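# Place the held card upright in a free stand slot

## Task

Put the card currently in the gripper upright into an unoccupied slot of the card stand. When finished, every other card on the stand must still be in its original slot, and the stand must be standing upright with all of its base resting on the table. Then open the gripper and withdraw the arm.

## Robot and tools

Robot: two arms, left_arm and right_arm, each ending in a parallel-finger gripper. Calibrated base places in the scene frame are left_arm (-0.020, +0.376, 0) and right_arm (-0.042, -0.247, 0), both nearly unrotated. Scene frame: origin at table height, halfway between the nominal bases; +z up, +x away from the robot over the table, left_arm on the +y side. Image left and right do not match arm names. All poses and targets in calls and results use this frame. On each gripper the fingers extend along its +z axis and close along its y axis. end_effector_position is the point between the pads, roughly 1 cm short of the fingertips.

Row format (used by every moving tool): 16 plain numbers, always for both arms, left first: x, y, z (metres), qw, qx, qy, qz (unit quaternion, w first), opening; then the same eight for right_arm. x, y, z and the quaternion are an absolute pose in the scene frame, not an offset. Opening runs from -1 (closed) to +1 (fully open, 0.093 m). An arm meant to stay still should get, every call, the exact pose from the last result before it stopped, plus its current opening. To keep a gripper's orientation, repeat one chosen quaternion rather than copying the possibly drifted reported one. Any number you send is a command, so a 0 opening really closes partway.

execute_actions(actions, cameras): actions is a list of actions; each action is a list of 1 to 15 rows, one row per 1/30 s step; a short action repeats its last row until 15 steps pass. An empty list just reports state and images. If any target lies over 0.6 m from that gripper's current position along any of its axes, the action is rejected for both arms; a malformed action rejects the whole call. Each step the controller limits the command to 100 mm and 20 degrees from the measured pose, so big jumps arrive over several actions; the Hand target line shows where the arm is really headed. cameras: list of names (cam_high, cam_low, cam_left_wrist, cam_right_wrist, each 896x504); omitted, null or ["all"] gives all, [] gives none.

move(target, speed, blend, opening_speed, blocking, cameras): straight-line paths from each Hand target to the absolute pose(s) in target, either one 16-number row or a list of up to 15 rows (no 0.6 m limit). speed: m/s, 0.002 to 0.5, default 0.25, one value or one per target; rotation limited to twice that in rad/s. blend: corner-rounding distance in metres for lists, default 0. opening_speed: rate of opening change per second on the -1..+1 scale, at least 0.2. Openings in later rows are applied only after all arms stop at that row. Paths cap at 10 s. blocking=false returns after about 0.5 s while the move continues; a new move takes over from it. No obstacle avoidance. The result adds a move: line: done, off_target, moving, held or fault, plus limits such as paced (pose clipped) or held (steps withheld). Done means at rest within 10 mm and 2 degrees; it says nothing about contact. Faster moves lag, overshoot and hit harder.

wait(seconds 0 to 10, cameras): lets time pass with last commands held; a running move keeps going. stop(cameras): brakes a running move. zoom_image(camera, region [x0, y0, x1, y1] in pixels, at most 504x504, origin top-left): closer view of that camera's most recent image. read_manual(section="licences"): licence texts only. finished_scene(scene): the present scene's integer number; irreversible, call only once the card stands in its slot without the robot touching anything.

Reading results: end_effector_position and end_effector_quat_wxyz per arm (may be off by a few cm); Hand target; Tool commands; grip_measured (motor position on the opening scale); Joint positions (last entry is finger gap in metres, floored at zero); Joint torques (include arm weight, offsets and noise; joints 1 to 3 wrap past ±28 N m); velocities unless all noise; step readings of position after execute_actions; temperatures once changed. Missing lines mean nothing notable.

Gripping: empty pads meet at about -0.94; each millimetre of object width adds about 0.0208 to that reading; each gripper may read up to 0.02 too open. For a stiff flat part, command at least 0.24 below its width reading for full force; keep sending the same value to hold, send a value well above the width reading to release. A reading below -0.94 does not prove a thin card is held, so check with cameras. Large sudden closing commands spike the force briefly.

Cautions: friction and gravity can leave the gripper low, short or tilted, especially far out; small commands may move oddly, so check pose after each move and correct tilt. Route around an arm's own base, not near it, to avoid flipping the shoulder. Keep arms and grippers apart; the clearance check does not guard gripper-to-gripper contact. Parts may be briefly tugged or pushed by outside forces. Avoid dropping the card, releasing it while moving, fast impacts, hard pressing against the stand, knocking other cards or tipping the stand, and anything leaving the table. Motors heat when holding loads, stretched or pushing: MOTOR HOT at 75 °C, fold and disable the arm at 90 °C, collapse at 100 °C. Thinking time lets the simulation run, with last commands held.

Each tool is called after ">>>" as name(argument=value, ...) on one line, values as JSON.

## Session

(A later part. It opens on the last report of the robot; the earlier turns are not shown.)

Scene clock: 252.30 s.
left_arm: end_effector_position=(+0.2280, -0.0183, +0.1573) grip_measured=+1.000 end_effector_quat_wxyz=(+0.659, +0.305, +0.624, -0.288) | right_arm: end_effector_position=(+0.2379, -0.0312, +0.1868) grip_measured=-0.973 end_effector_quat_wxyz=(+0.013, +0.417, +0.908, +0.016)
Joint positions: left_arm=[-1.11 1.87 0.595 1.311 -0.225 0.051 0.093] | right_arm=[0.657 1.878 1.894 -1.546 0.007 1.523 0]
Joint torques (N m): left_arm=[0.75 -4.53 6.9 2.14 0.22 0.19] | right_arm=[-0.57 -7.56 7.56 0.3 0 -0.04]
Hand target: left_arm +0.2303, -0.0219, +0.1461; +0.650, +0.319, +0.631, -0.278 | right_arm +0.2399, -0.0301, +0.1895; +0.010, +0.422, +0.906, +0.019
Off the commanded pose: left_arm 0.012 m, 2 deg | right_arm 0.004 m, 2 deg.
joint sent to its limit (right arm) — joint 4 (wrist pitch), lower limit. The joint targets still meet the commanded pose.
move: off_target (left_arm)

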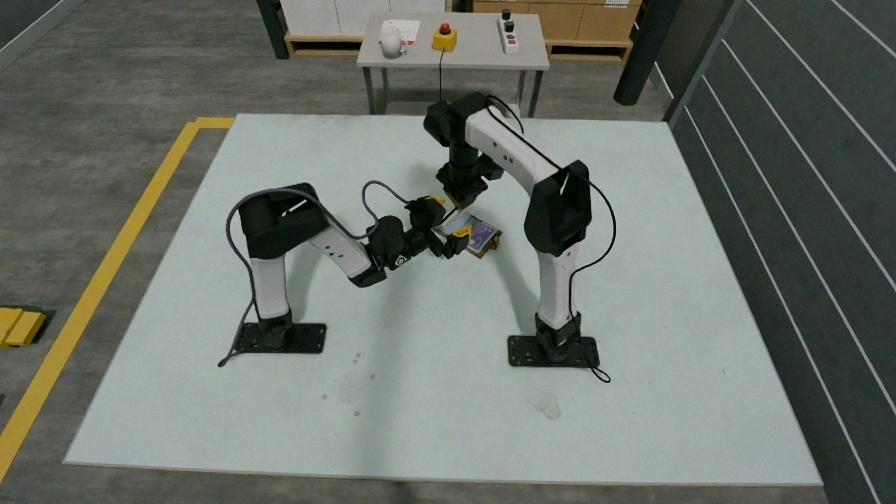

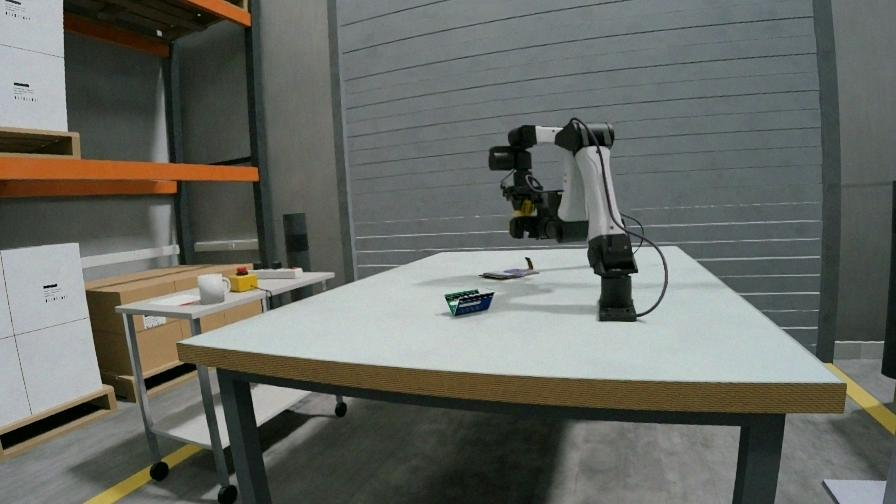

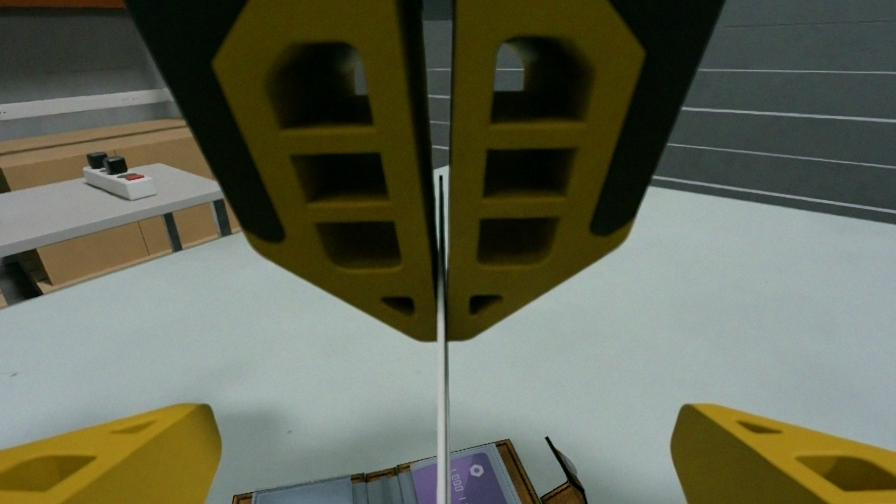

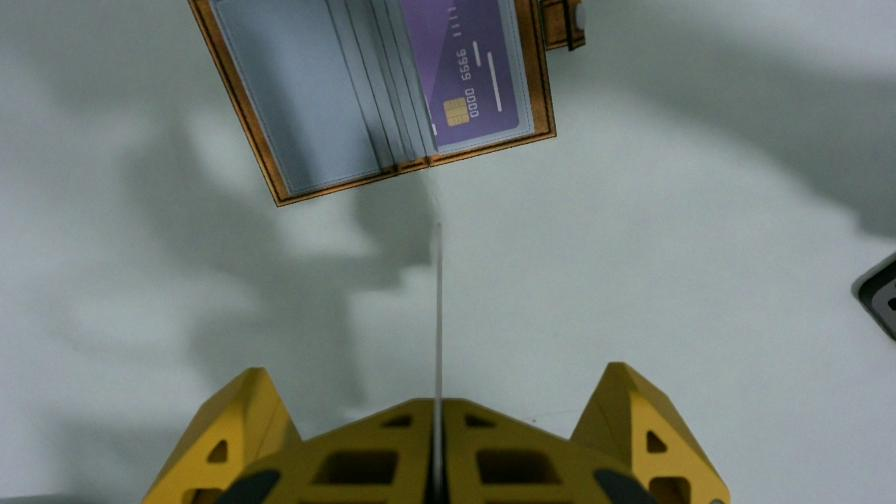

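>>> move(target=[[0.2306,-0.0225,0.137,0.6506,0.3196,0.6312,-0.278,1,0.24,-0.03,0.19,0,0.4226,0.9063,0,-1],[0.2306,-0.0225,0.137,0.6506,0.3196,0.6312,-0.278,-1,0.24,-0.03,0.19,0,0.4226,0.9063,0,-1]], speed=0.08, opening_speed=0.6)

Scene clock: 264.13 s.
left_arm: end_effector_position=(+0.2297, -0.0188, +0.1436) grip_measured=-0.986 end_effector_quat_wxyz=(+0.652, +0.306, +0.632, -0.286) | right_arm: end_effector_position=(+0.2380, -0.0311, +0.1868) grip_measured=-0.973 end_effector_quat_wxyz=(+0.013, +0.418, +0.908, +0.016)
Joint positions: left_arm=[-1.107 1.911 0.595 1.329 -0.224 0.04 0] | right_arm=[0.657 1.878 1.894 -1.546 0.007 1.524 0]
Joint torques (N m): left_arm=[0.49 -4.71 6.38 2.42 0.21 0.31] | right_arm=[-0.55 -7.57 7.57 0.3 0 -0.02]
Hand target: left_arm +0.2305, -0.0222, +0.1370; +0.650, +0.319, +0.631, -0.278 | right_arm +0.2398, -0.0301, +0.1895; +0.010, +0.422, +0.906, +0.019
Off the commanded pose: left_arm 0.008 m, 2 deg | right_arm 0.004 m, 2 deg.
joint sent to its limit (right arm) — joint 4 (wrist pitch), lower limit. The joint targets still meet the commanded pose.
move: done

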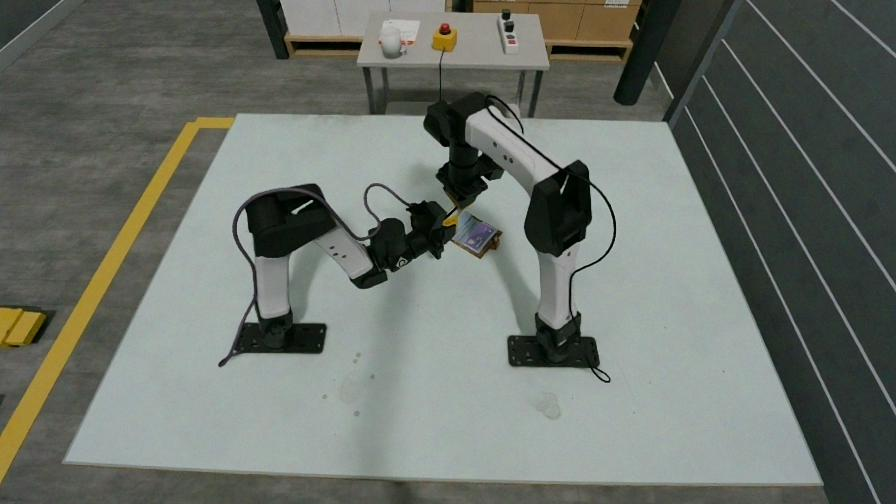

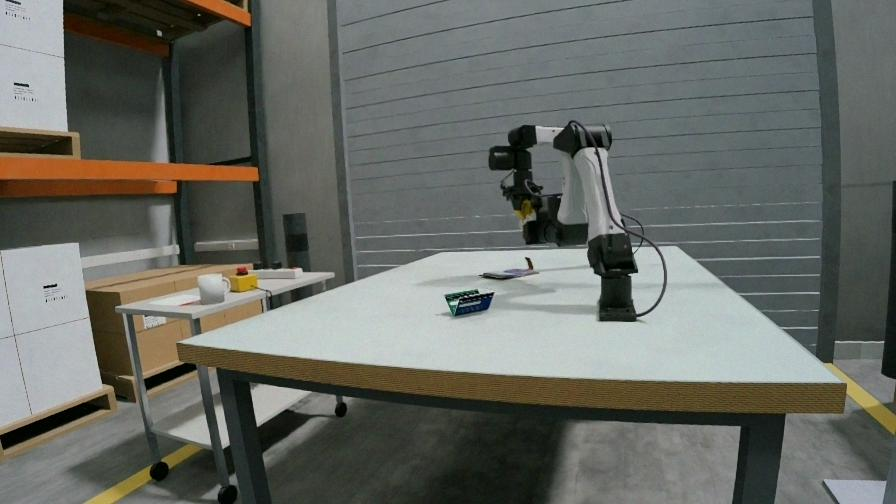

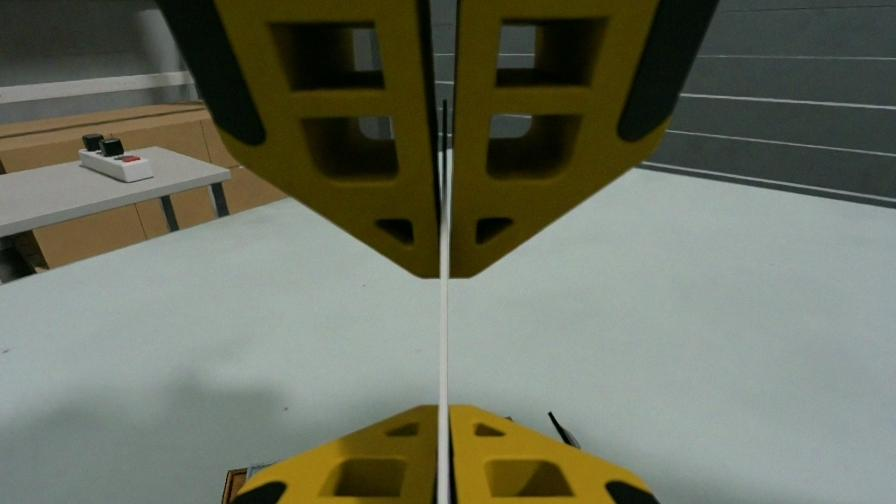

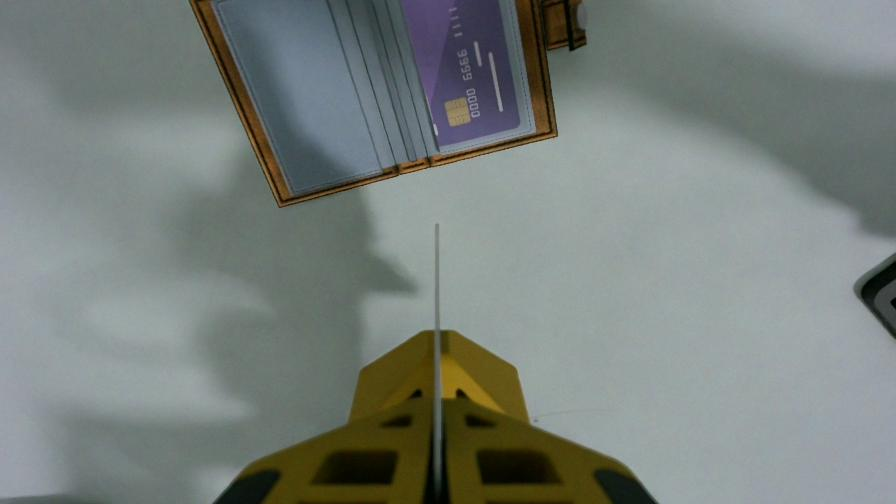

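>>> move(target=[[0.2306,-0.0225,0.137,0.6506,0.3196,0.6312,-0.278,-1,0.24,-0.03,0.19,0,0.4226,0.9063,0,-0.4],[0.2306,-0.0225,0.137,0.6506,0.3196,0.6312,-0.278,-1,0.22,-0.05,0.28,0,0.4226,0.9063,0,-0.4]], speed=0.12, opening_speed=0.8)

Scene clock: 273.33 s.
left_arm: end_effector_position=(+0.2297, -0.0189, +0.1437) grip_measured=-0.987 end_effector_quat_wxyz=(+0.653, +0.309, +0.631, -0.283) | right_arm: end_effector_position=(+0.2212, -0.0482, +0.2690) grip_measured=-0.402 end_effector_quat_wxyz=(+0.072, +0.418, +0.896, +0.129)
Joint positions: left_arm=[-1.107 1.911 0.595 1.33 -0.224 0.051 0] | right_arm=[0.648 1.645 1.919 -1.547 0.007 1.524 0.026]
Joint torques (N m): left_arm=[0.47 -4.71 6.39 2.42 0.22 0.2] | right_arm=[-0.69 -7.41 7.27 0.95 0.01 -0.18]
Hand target: left_arm +0.2305, -0.0222, +0.1370; +0.650, +0.319, +0.631, -0.278 | right_arm +0.2198, -0.0502, +0.2793; +0.076, +0.417, +0.895, +0.142
Off the commanded pose: left_arm 0.008 m, 1 deg | right_arm 0.011 m, 17 deg.
joint sent to its limit (right arm) — joint 4 (wrist pitch), lower limit. The joint targets are off in orientation, not in position.
move: off_target (right_arm)

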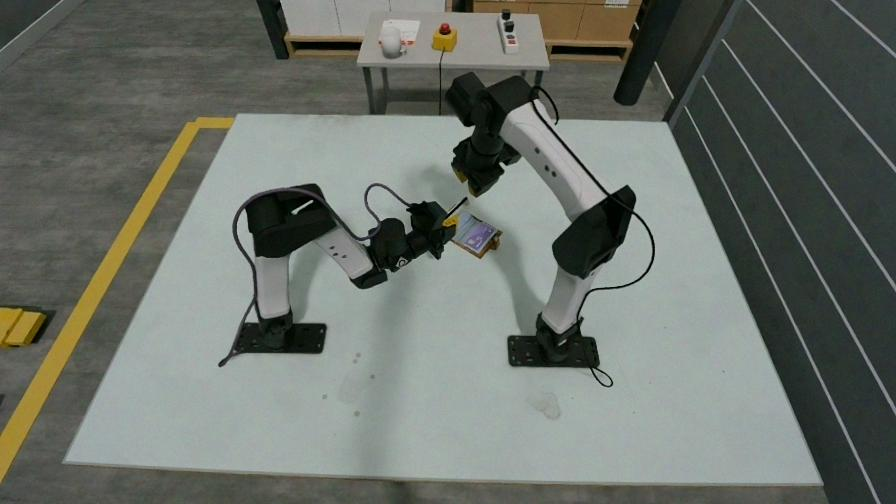

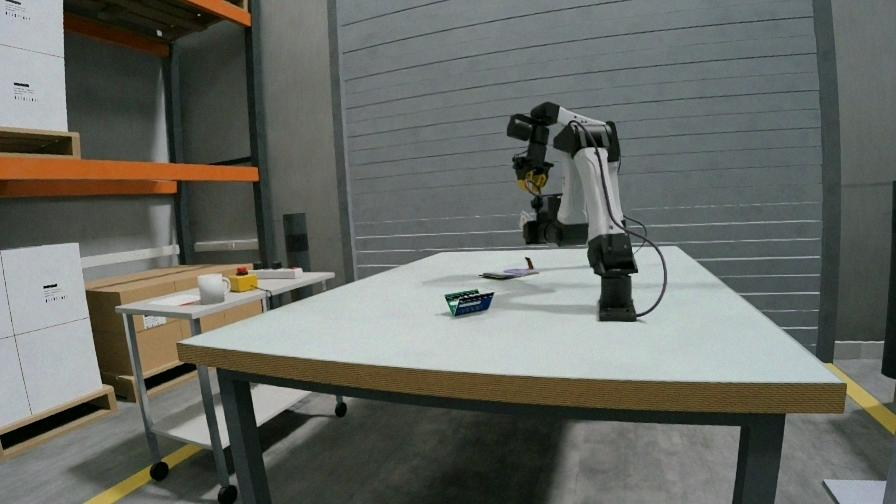

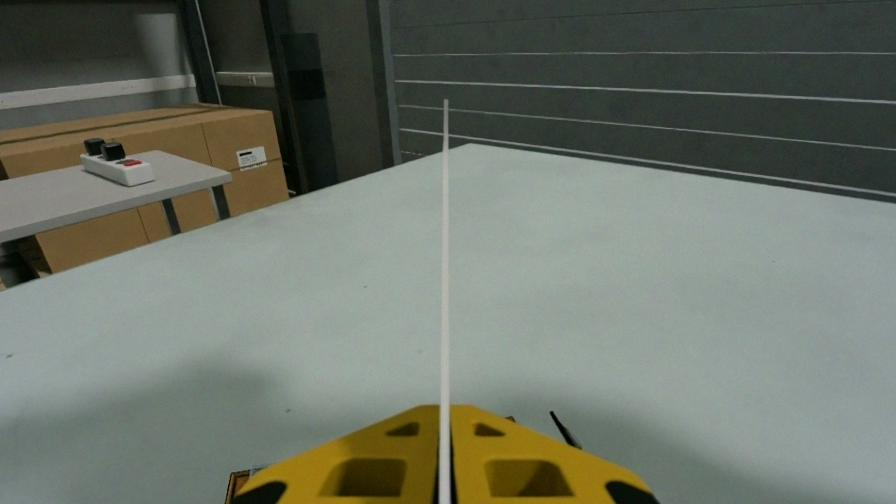

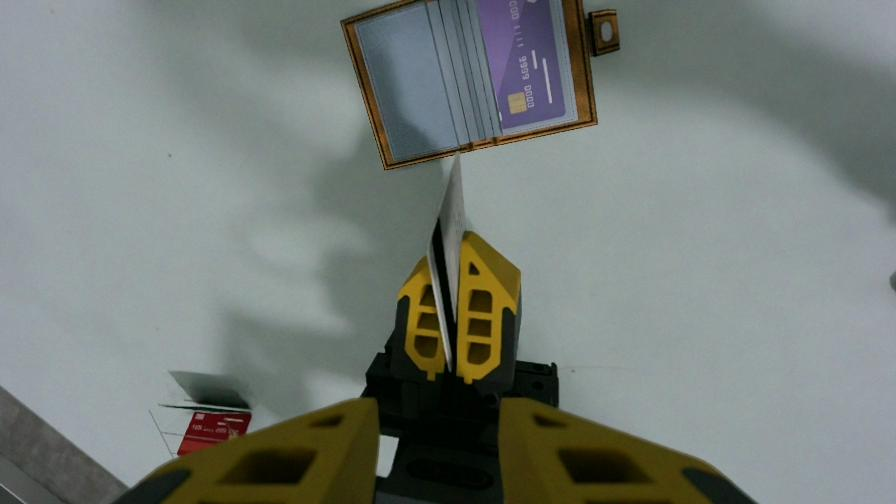

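>>> zoom_image(camera="cam_right_wrist", region=[350, 130, 600, 400])

>>> move(target=[0.2306,-0.0225,0.137,0.6506,0.3196,0.6312,-0.278,-1,0.25,-0.2577,0.30,0,0.2588,0.9659,0,-0.4])

Scaled by 1.867 from the camera's 896x504 image, which has a finer 1280x720 frame.

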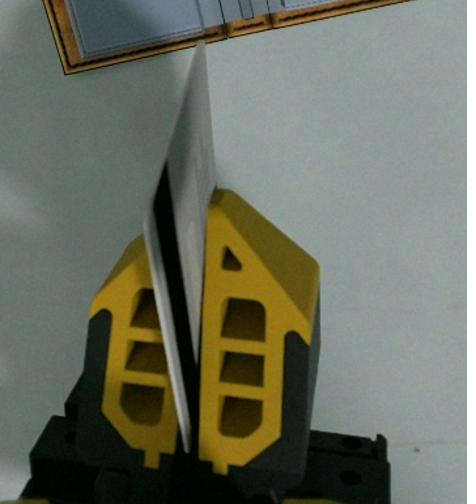

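Scene clock: 281.90 s.
left_arm: end_effector_position=(+0.2297, -0.0189, +0.1437) grip_measured=-0.987 end_effector_quat_wxyz=(+0.653, +0.309, +0.631, -0.282) | right_arm: end_effector_position=(+0.2520, -0.2577, +0.2934) grip_measured=-0.402 end_effector_quat_wxyz=(+0.183, +0.262, +0.946, +0.050)
Joint positions: left_arm=[-1.107 1.911 0.595 1.33 -0.224 0.051 0] | right_arm=[-0.048 1.478 1.837 -1.548 -0.015 0.5 0.026]
Joint torques (N m): left_arm=[0.49 -4.71 6.38 2.42 0.22 0.2] | right_arm=[0.36 -5.04 6.78 1.23 0.17 -0.18]
Hand target: left_arm +0.2305, -0.0222, +0.1370; +0.650, +0.319, +0.631, -0.278 | right_arm +0.2500, -0.2577, +0.2992; +0.190, +0.256, +0.947, +0.047
Off the commanded pose: left_arm 0.008 m, 1 deg | right_arm 0.007 m, 22 deg; orientation clipped.
joint sent to its limit (right arm) — joint 4 (wrist pitch), lower limit. The joint targets are off in orientation, not in position.
move: off_target (right_arm); limits=paced

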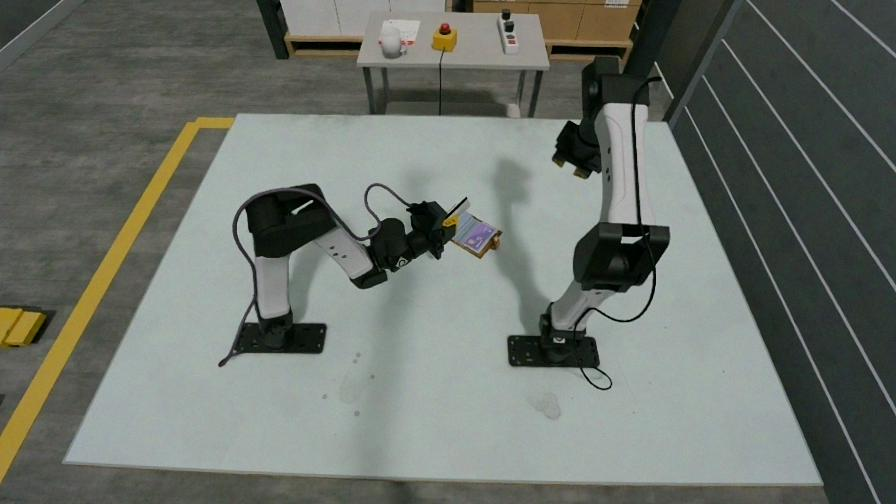

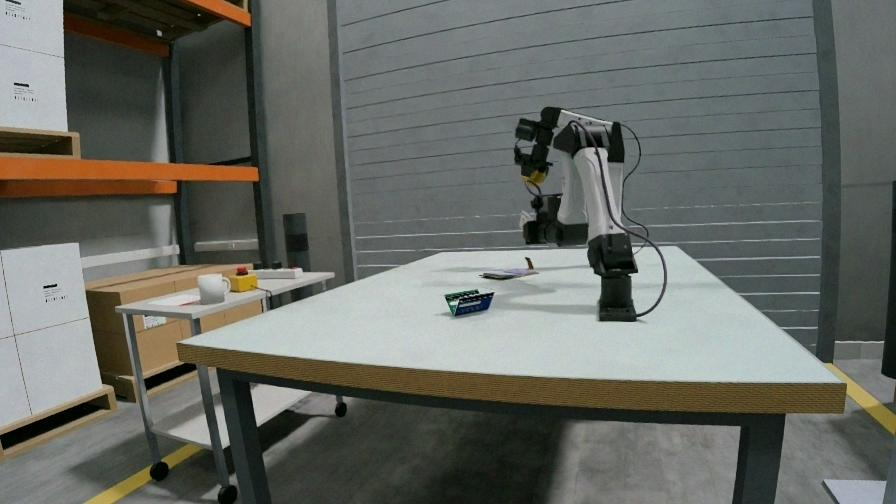

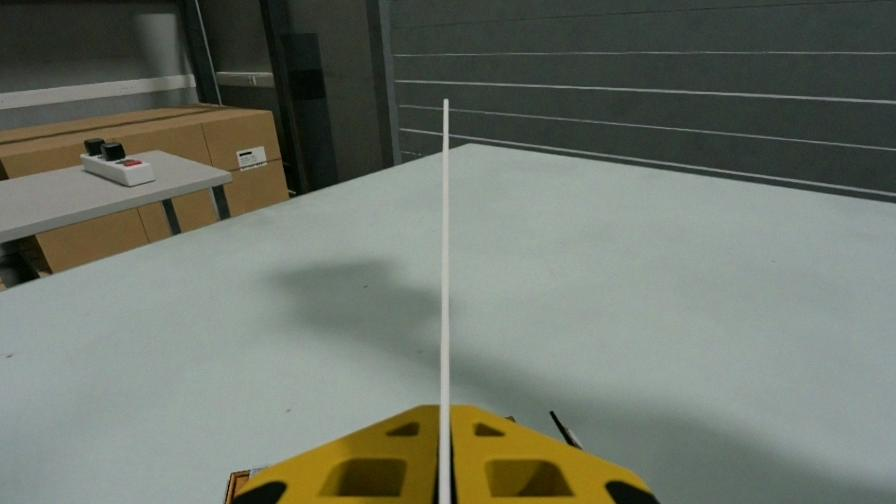

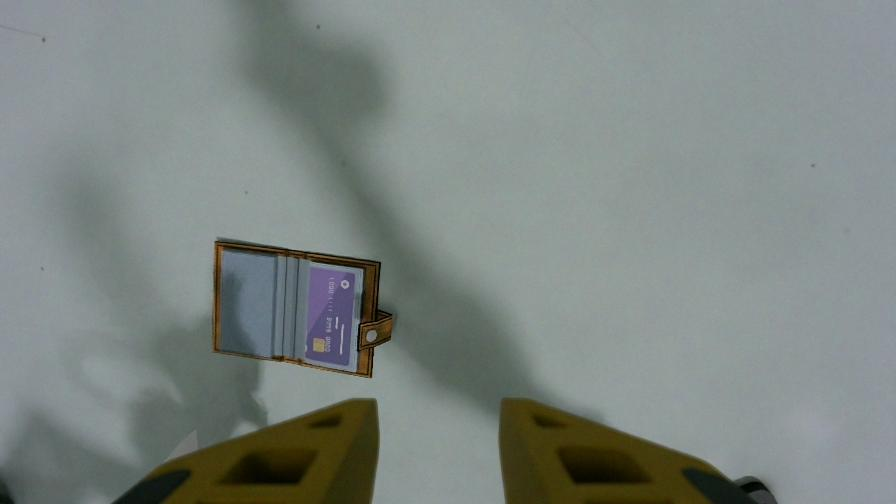

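>>> move(target=[[0.33,0.2,0.25,0.3827,0,0.9239,0,-1,0.25,-0.2577,0.30,0.19,0.256,0.947,0.047,-0.4],[0.24,0.45,0.15,0,-0.4067,0.9135,0,-1,0.25,-0.2577,0.30,0.19,0.256,0.947,0.047,-0.4]], blend=0.05)

Scene clock: 305.87 s.
left_arm: end_effector_position=(+0.2393, +0.4515, +0.1498) grip_measured=-0.987 end_effector_quat_wxyz=(+0.009, -0.413, +0.911, +0.005) | right_arm: end_effector_position=(+0.2519, -0.2578, +0.2934) grip_measured=-0.402 end_effector_quat_wxyz=(+0.183, +0.261, +0.947, +0.050)
Joint positions: left_arm=[0.254 1.548 1.366 -1.372 -0.013 -0.577 0] | right_arm=[-0.048 1.478 1.837 -1.548 -0.015 0.498 0.026]
Joint torques (N m): left_arm=[0.49 -3.51 8.31 0.36 0.19 0.21] | right_arm=[0.28 -5.11 6.86 1.24 0.13 -0.2]
Hand target: left_arm +0.2400, +0.4500, +0.1500; +0.000, -0.407, +0.913, +0.000 | right_arm +0.2499, -0.2577, +0.2998; +0.191, +0.256, +0.946, +0.047
Off the commanded pose: left_arm 0.002 m, 1 deg | right_arm 0.007 m, 1 deg.
joint sent to its limit (right arm) — joint 4 (wrist pitch), lower limit. The joint targets still meet the commanded pose.
move: done

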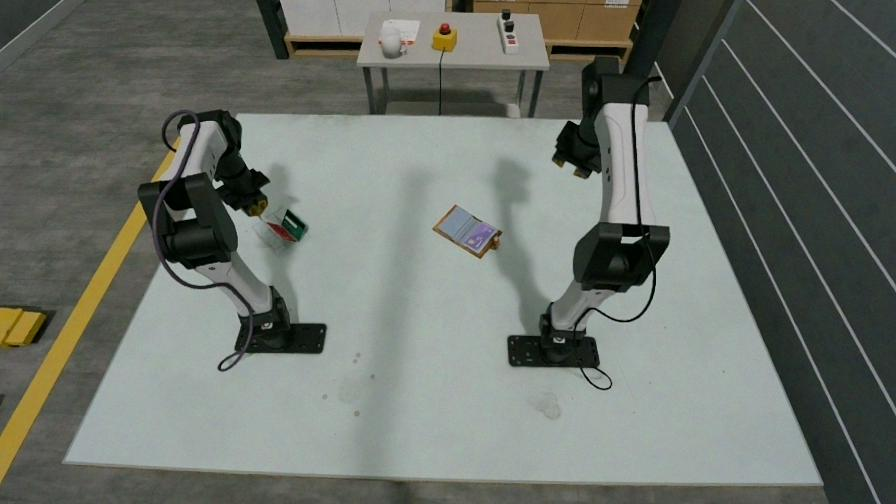

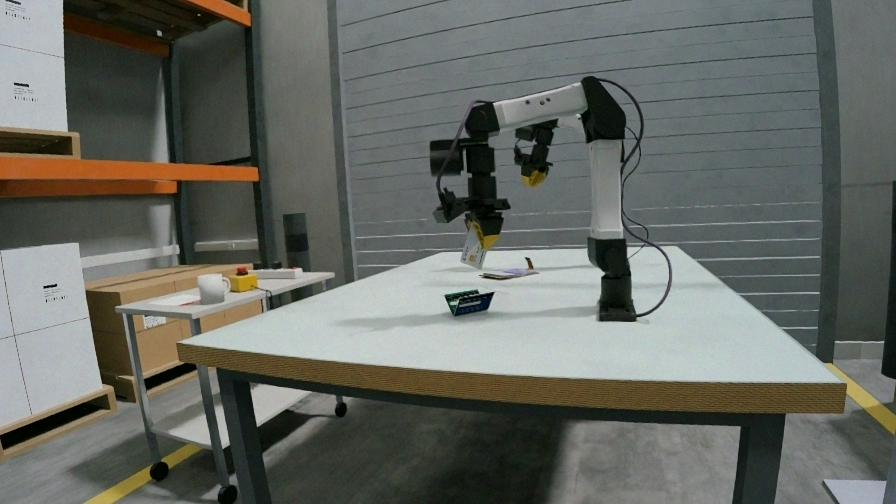

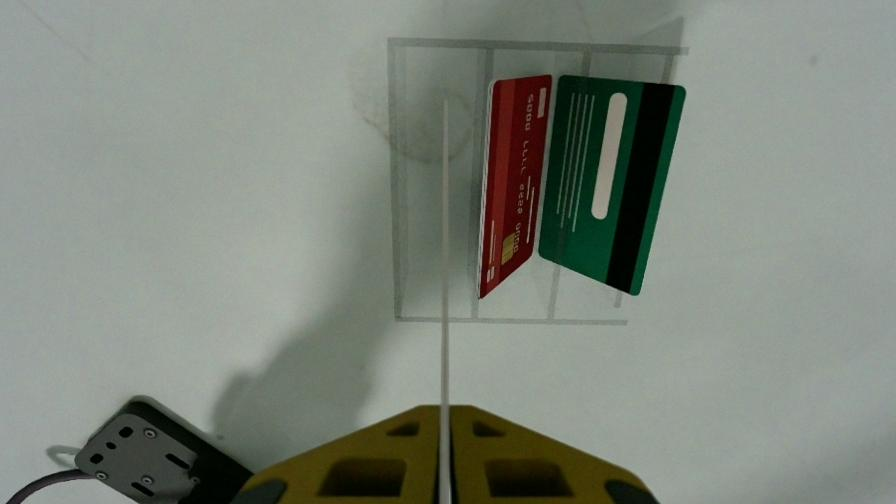

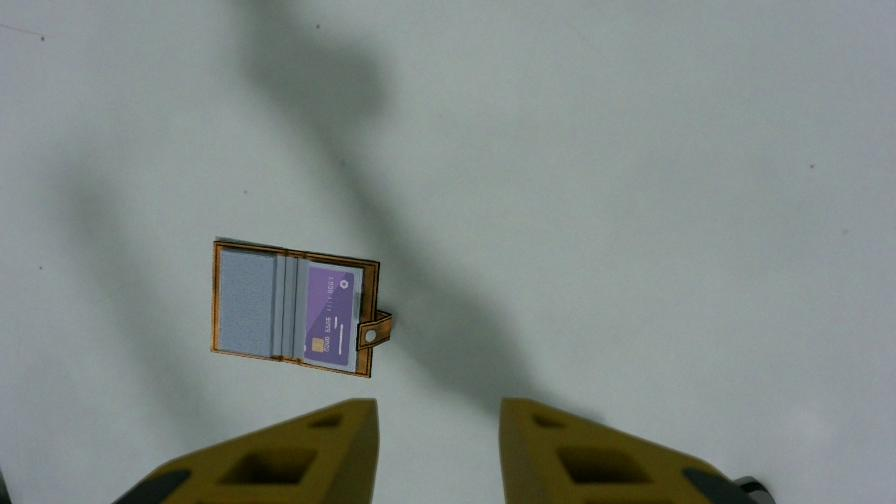

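>>> move(target=[0.236,0.45,0.095,0,-0.4067,0.9135,0,-1,0.25,-0.2577,0.30,0.19,0.256,0.947,0.047,-0.4], speed=0.12)

>>> zoom_image(camera="cam_low", region=[420, 200, 540, 330])

Scene clock: 325.33 s.
left_arm: end_effector_position=(+0.2361, +0.4505, +0.1003) grip_measured=-0.987 end_effector_quat_wxyz=(+0.006, -0.410, +0.912, +0.005) | right_arm: end_effector_position=(+0.2519, -0.2578, +0.2934) grip_measured=-0.402 end_effector_quat_wxyz=(+0.183, +0.261, +0.947, +0.050)
Joint positions: left_arm=[0.254 1.548 1.17 -1.181 -0.012 -0.572 0] | right_arm=[-0.048 1.478 1.837 -1.548 -0.015 0.497 0.026]
Joint torques (N m): left_arm=[0.84 -3.82 5.91 0.66 0.19 0.2] | right_arm=[0.28 -5.11 6.84 1.23 0.13 -0.19]
Hand target: left_arm +0.2359, +0.4500, +0.0950; +0.000, -0.407, +0.914, +0.000 | right_arm +0.2499, -0.2577, +0.2998; +0.191, +0.256, +0.946, +0.047
Off the commanded pose: left_arm 0.005 m, 1 deg | right_arm 0.007 m, 1 deg.
joint sent to its limit (right arm) — joint 4 (wrist pitch), lower limit. The joint targets still meet the commanded pose.
move: done

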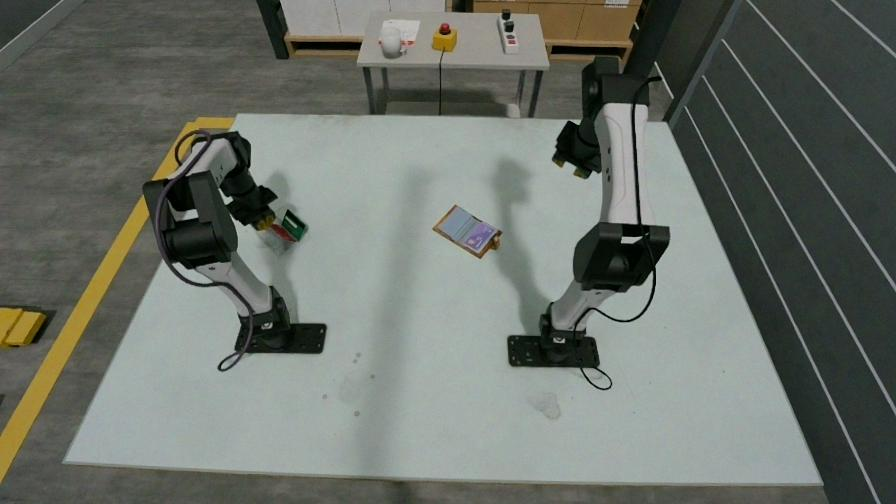

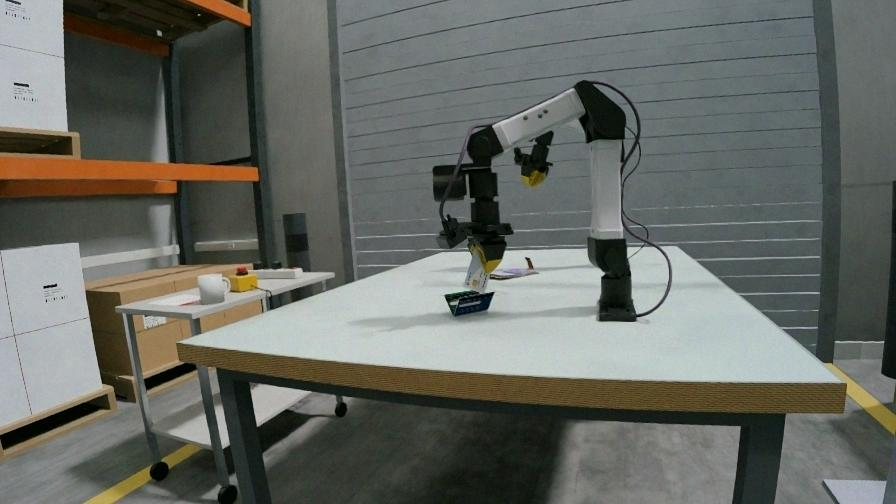

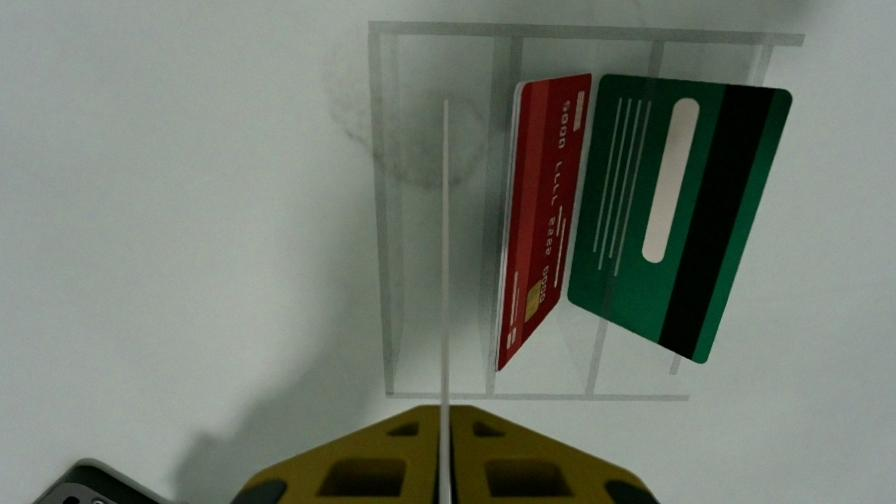

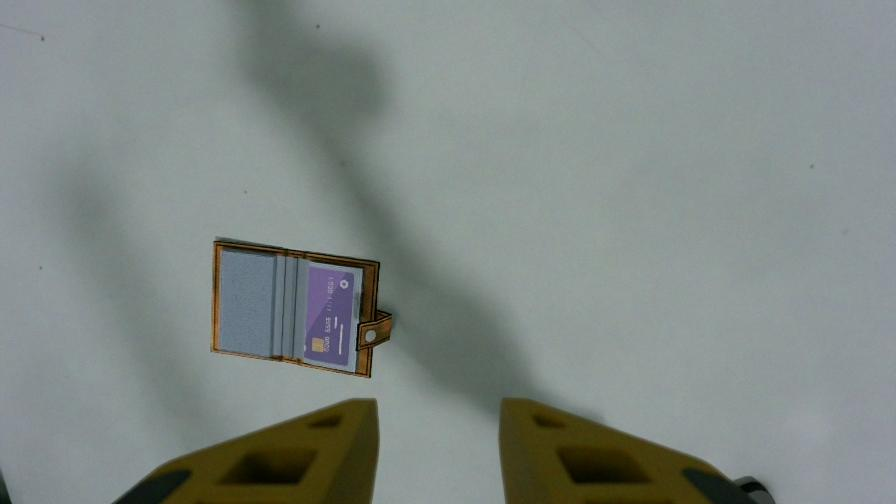

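Scaled by 3.877 from the camera's 896x504 image, which has a finer 1280x720 frame.

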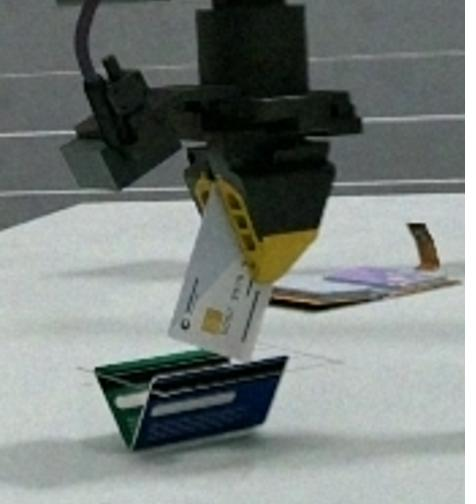

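>>> move(target=[0.236,0.4505,0.048,0,-0.4067,0.9135,0,-1,0.25,-0.2577,0.30,0.19,0.256,0.947,0.047,-0.4], speed=0.06)

>>> zoom_image(camera="cam_low", region=[430, 220, 530, 330])

Scene clock: 332.67 s.
left_arm: end_effector_position=(+0.2372, +0.4515, +0.0547) grip_measured=-0.987 end_effector_quat_wxyz=(+0.009, -0.411, +0.912, +0.004) | right_arm: end_effector_position=(+0.2519, -0.2578, +0.2934) grip_measured=-0.402 end_effector_quat_wxyz=(+0.183, +0.261, +0.947, +0.050)
Joint positions: left_arm=[0.257 1.589 1.024 -0.99 -0.011 -0.57 0] | right_arm=[-0.048 1.478 1.837 -1.548 -0.015 0.497 0.026]
Joint torques (N m): left_arm=[0.77 -3.52 5.72 0.6 0.19 0.2] | right_arm=[0.28 -5.12 6.86 1.23 0.13 -0.19]
Hand target: left_arm +0.2358, +0.4505, +0.0481; +0.000, -0.407, +0.913, +0.000 | right_arm +0.2499, -0.2577, +0.2998; +0.191, +0.256, +0.946, +0.047
Off the commanded pose: left_arm 0.007 m, 1 deg | right_arm 0.007 m, 1 deg.
joint sent to its limit (right arm) — joint 4 (wrist pitch), lower limit. The joint targets still meet the commanded pose.
move: done

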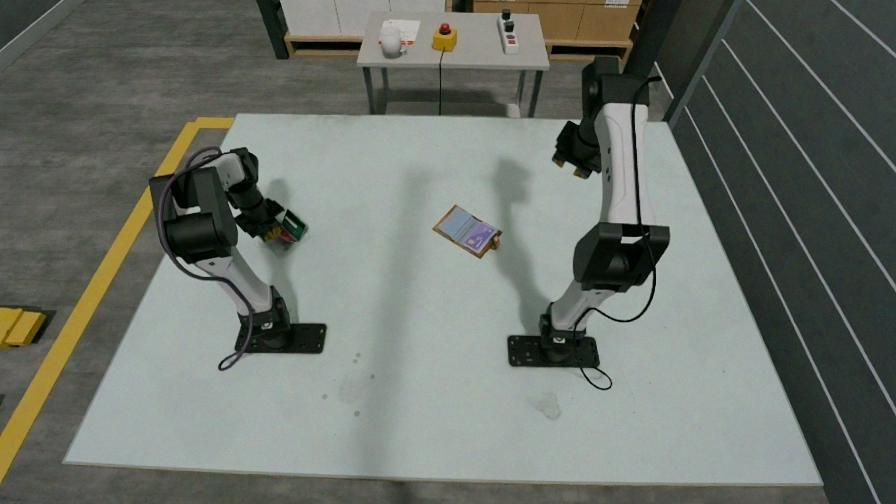

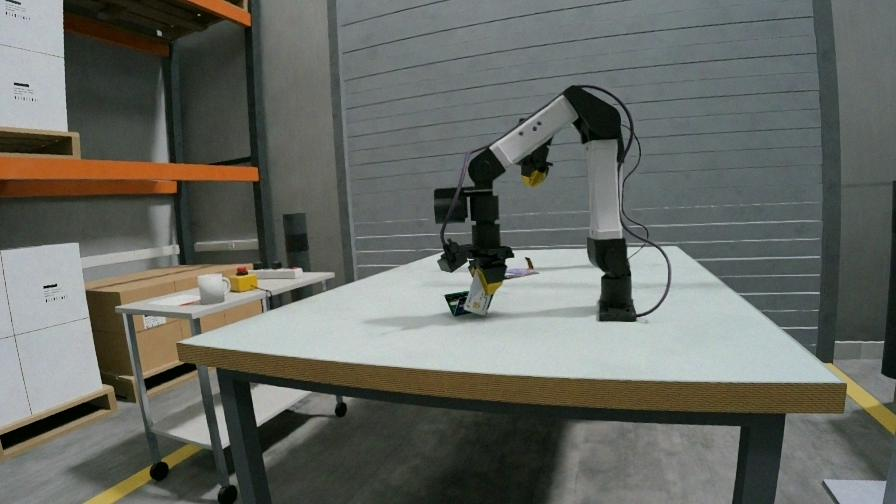

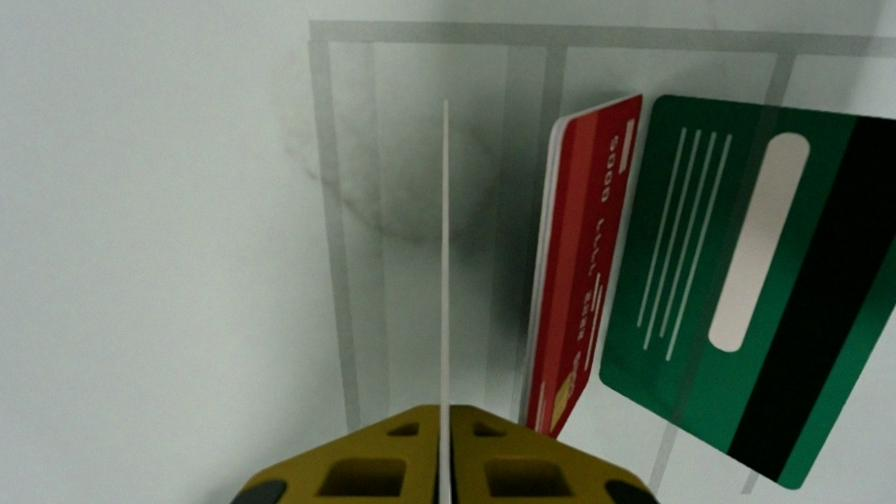

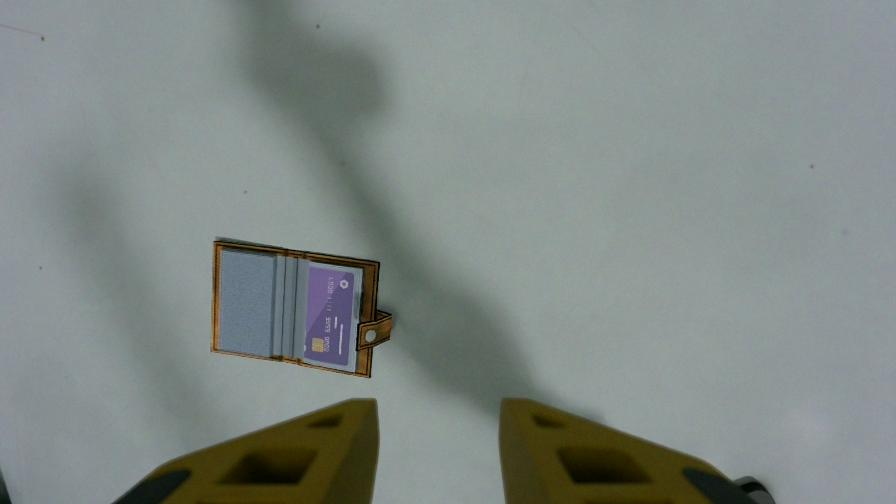

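Scaled by 4.582 from the camera's 896x504 image, which has a finer 1280x720 frame.

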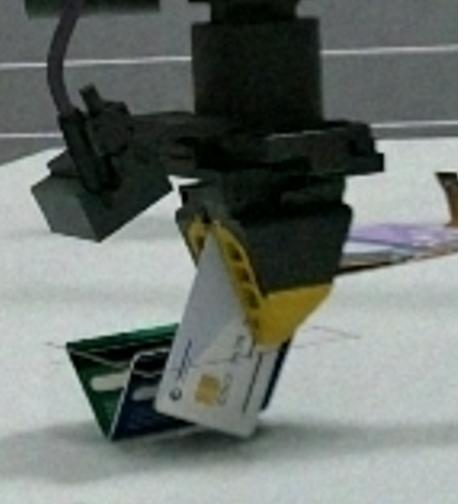

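>>> move(target=[0.236,0.4505,0.039,0,-0.4067,0.9135,0,-1,0.25,-0.2577,0.30,0.19,0.256,0.947,0.047,-0.4], speed=0.04, cameras=["cam_low","cam_left_wrist"])

>>> zoom_image(camera="cam_low", region=[430, 220, 530, 330])

Scene clock: 337.80 s.
left_arm: end_effector_position=(+0.2373, +0.4515, +0.0524) grip_measured=-0.987 end_effector_quat_wxyz=(+0.011, -0.411, +0.912, +0.004) | right_arm: end_effector_position=(+0.2519, -0.2578, +0.2934) grip_measured=-0.402 end_effector_quat_wxyz=(+0.183, +0.261, +0.947, +0.050)
Joint positions: left_arm=[0.257 1.589 1.014 -0.976 -0.011 -0.57 0] | right_arm=[-0.048 1.478 1.837 -1.548 -0.015 0.497 0.026]
Joint torques (N m): left_arm=[0.77 -2.63 4.34 0.88 0.19 0.21] | right_arm=[0.28 -5.11 6.86 1.24 0.13 -0.19]
Hand target: left_arm +0.2354, +0.4504, +0.0396; +0.000, -0.407, +0.913, +0.000 | right_arm +0.2499, -0.2577, +0.2998; +0.191, +0.256, +0.946, +0.047
Off the commanded pose: left_arm 0.013 m, 1 deg | right_arm 0.007 m, 1 deg.
joint sent to its limit (right arm) — joint 4 (wrist pitch), lower limit. The joint targets still meet the commanded pose.
move: off_target (left_arm)
Images, in order: cam_low, cam_left_wrist.

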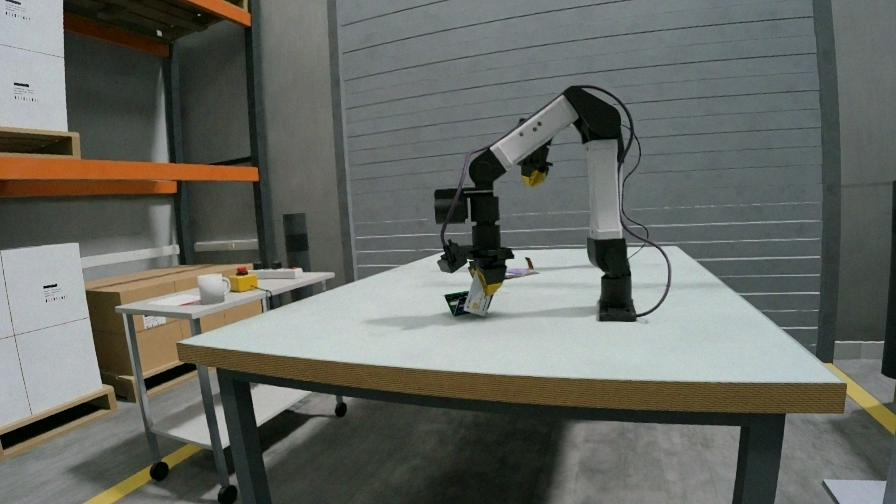

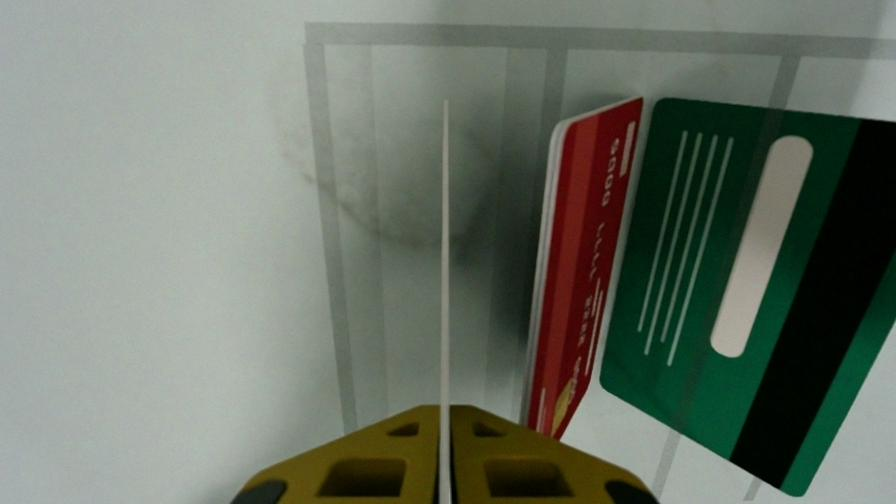

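Scaled by 4.582 from the camera's 896x504 image, which has a finer 1280x720 frame.

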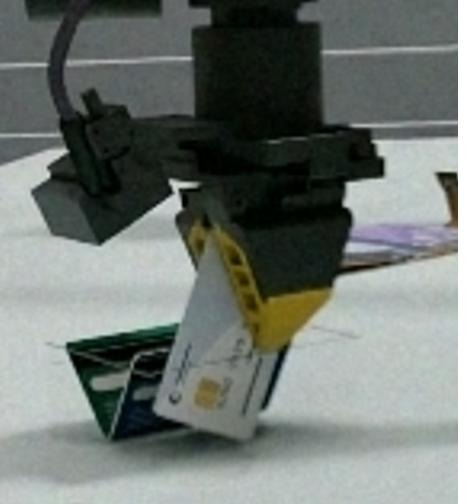

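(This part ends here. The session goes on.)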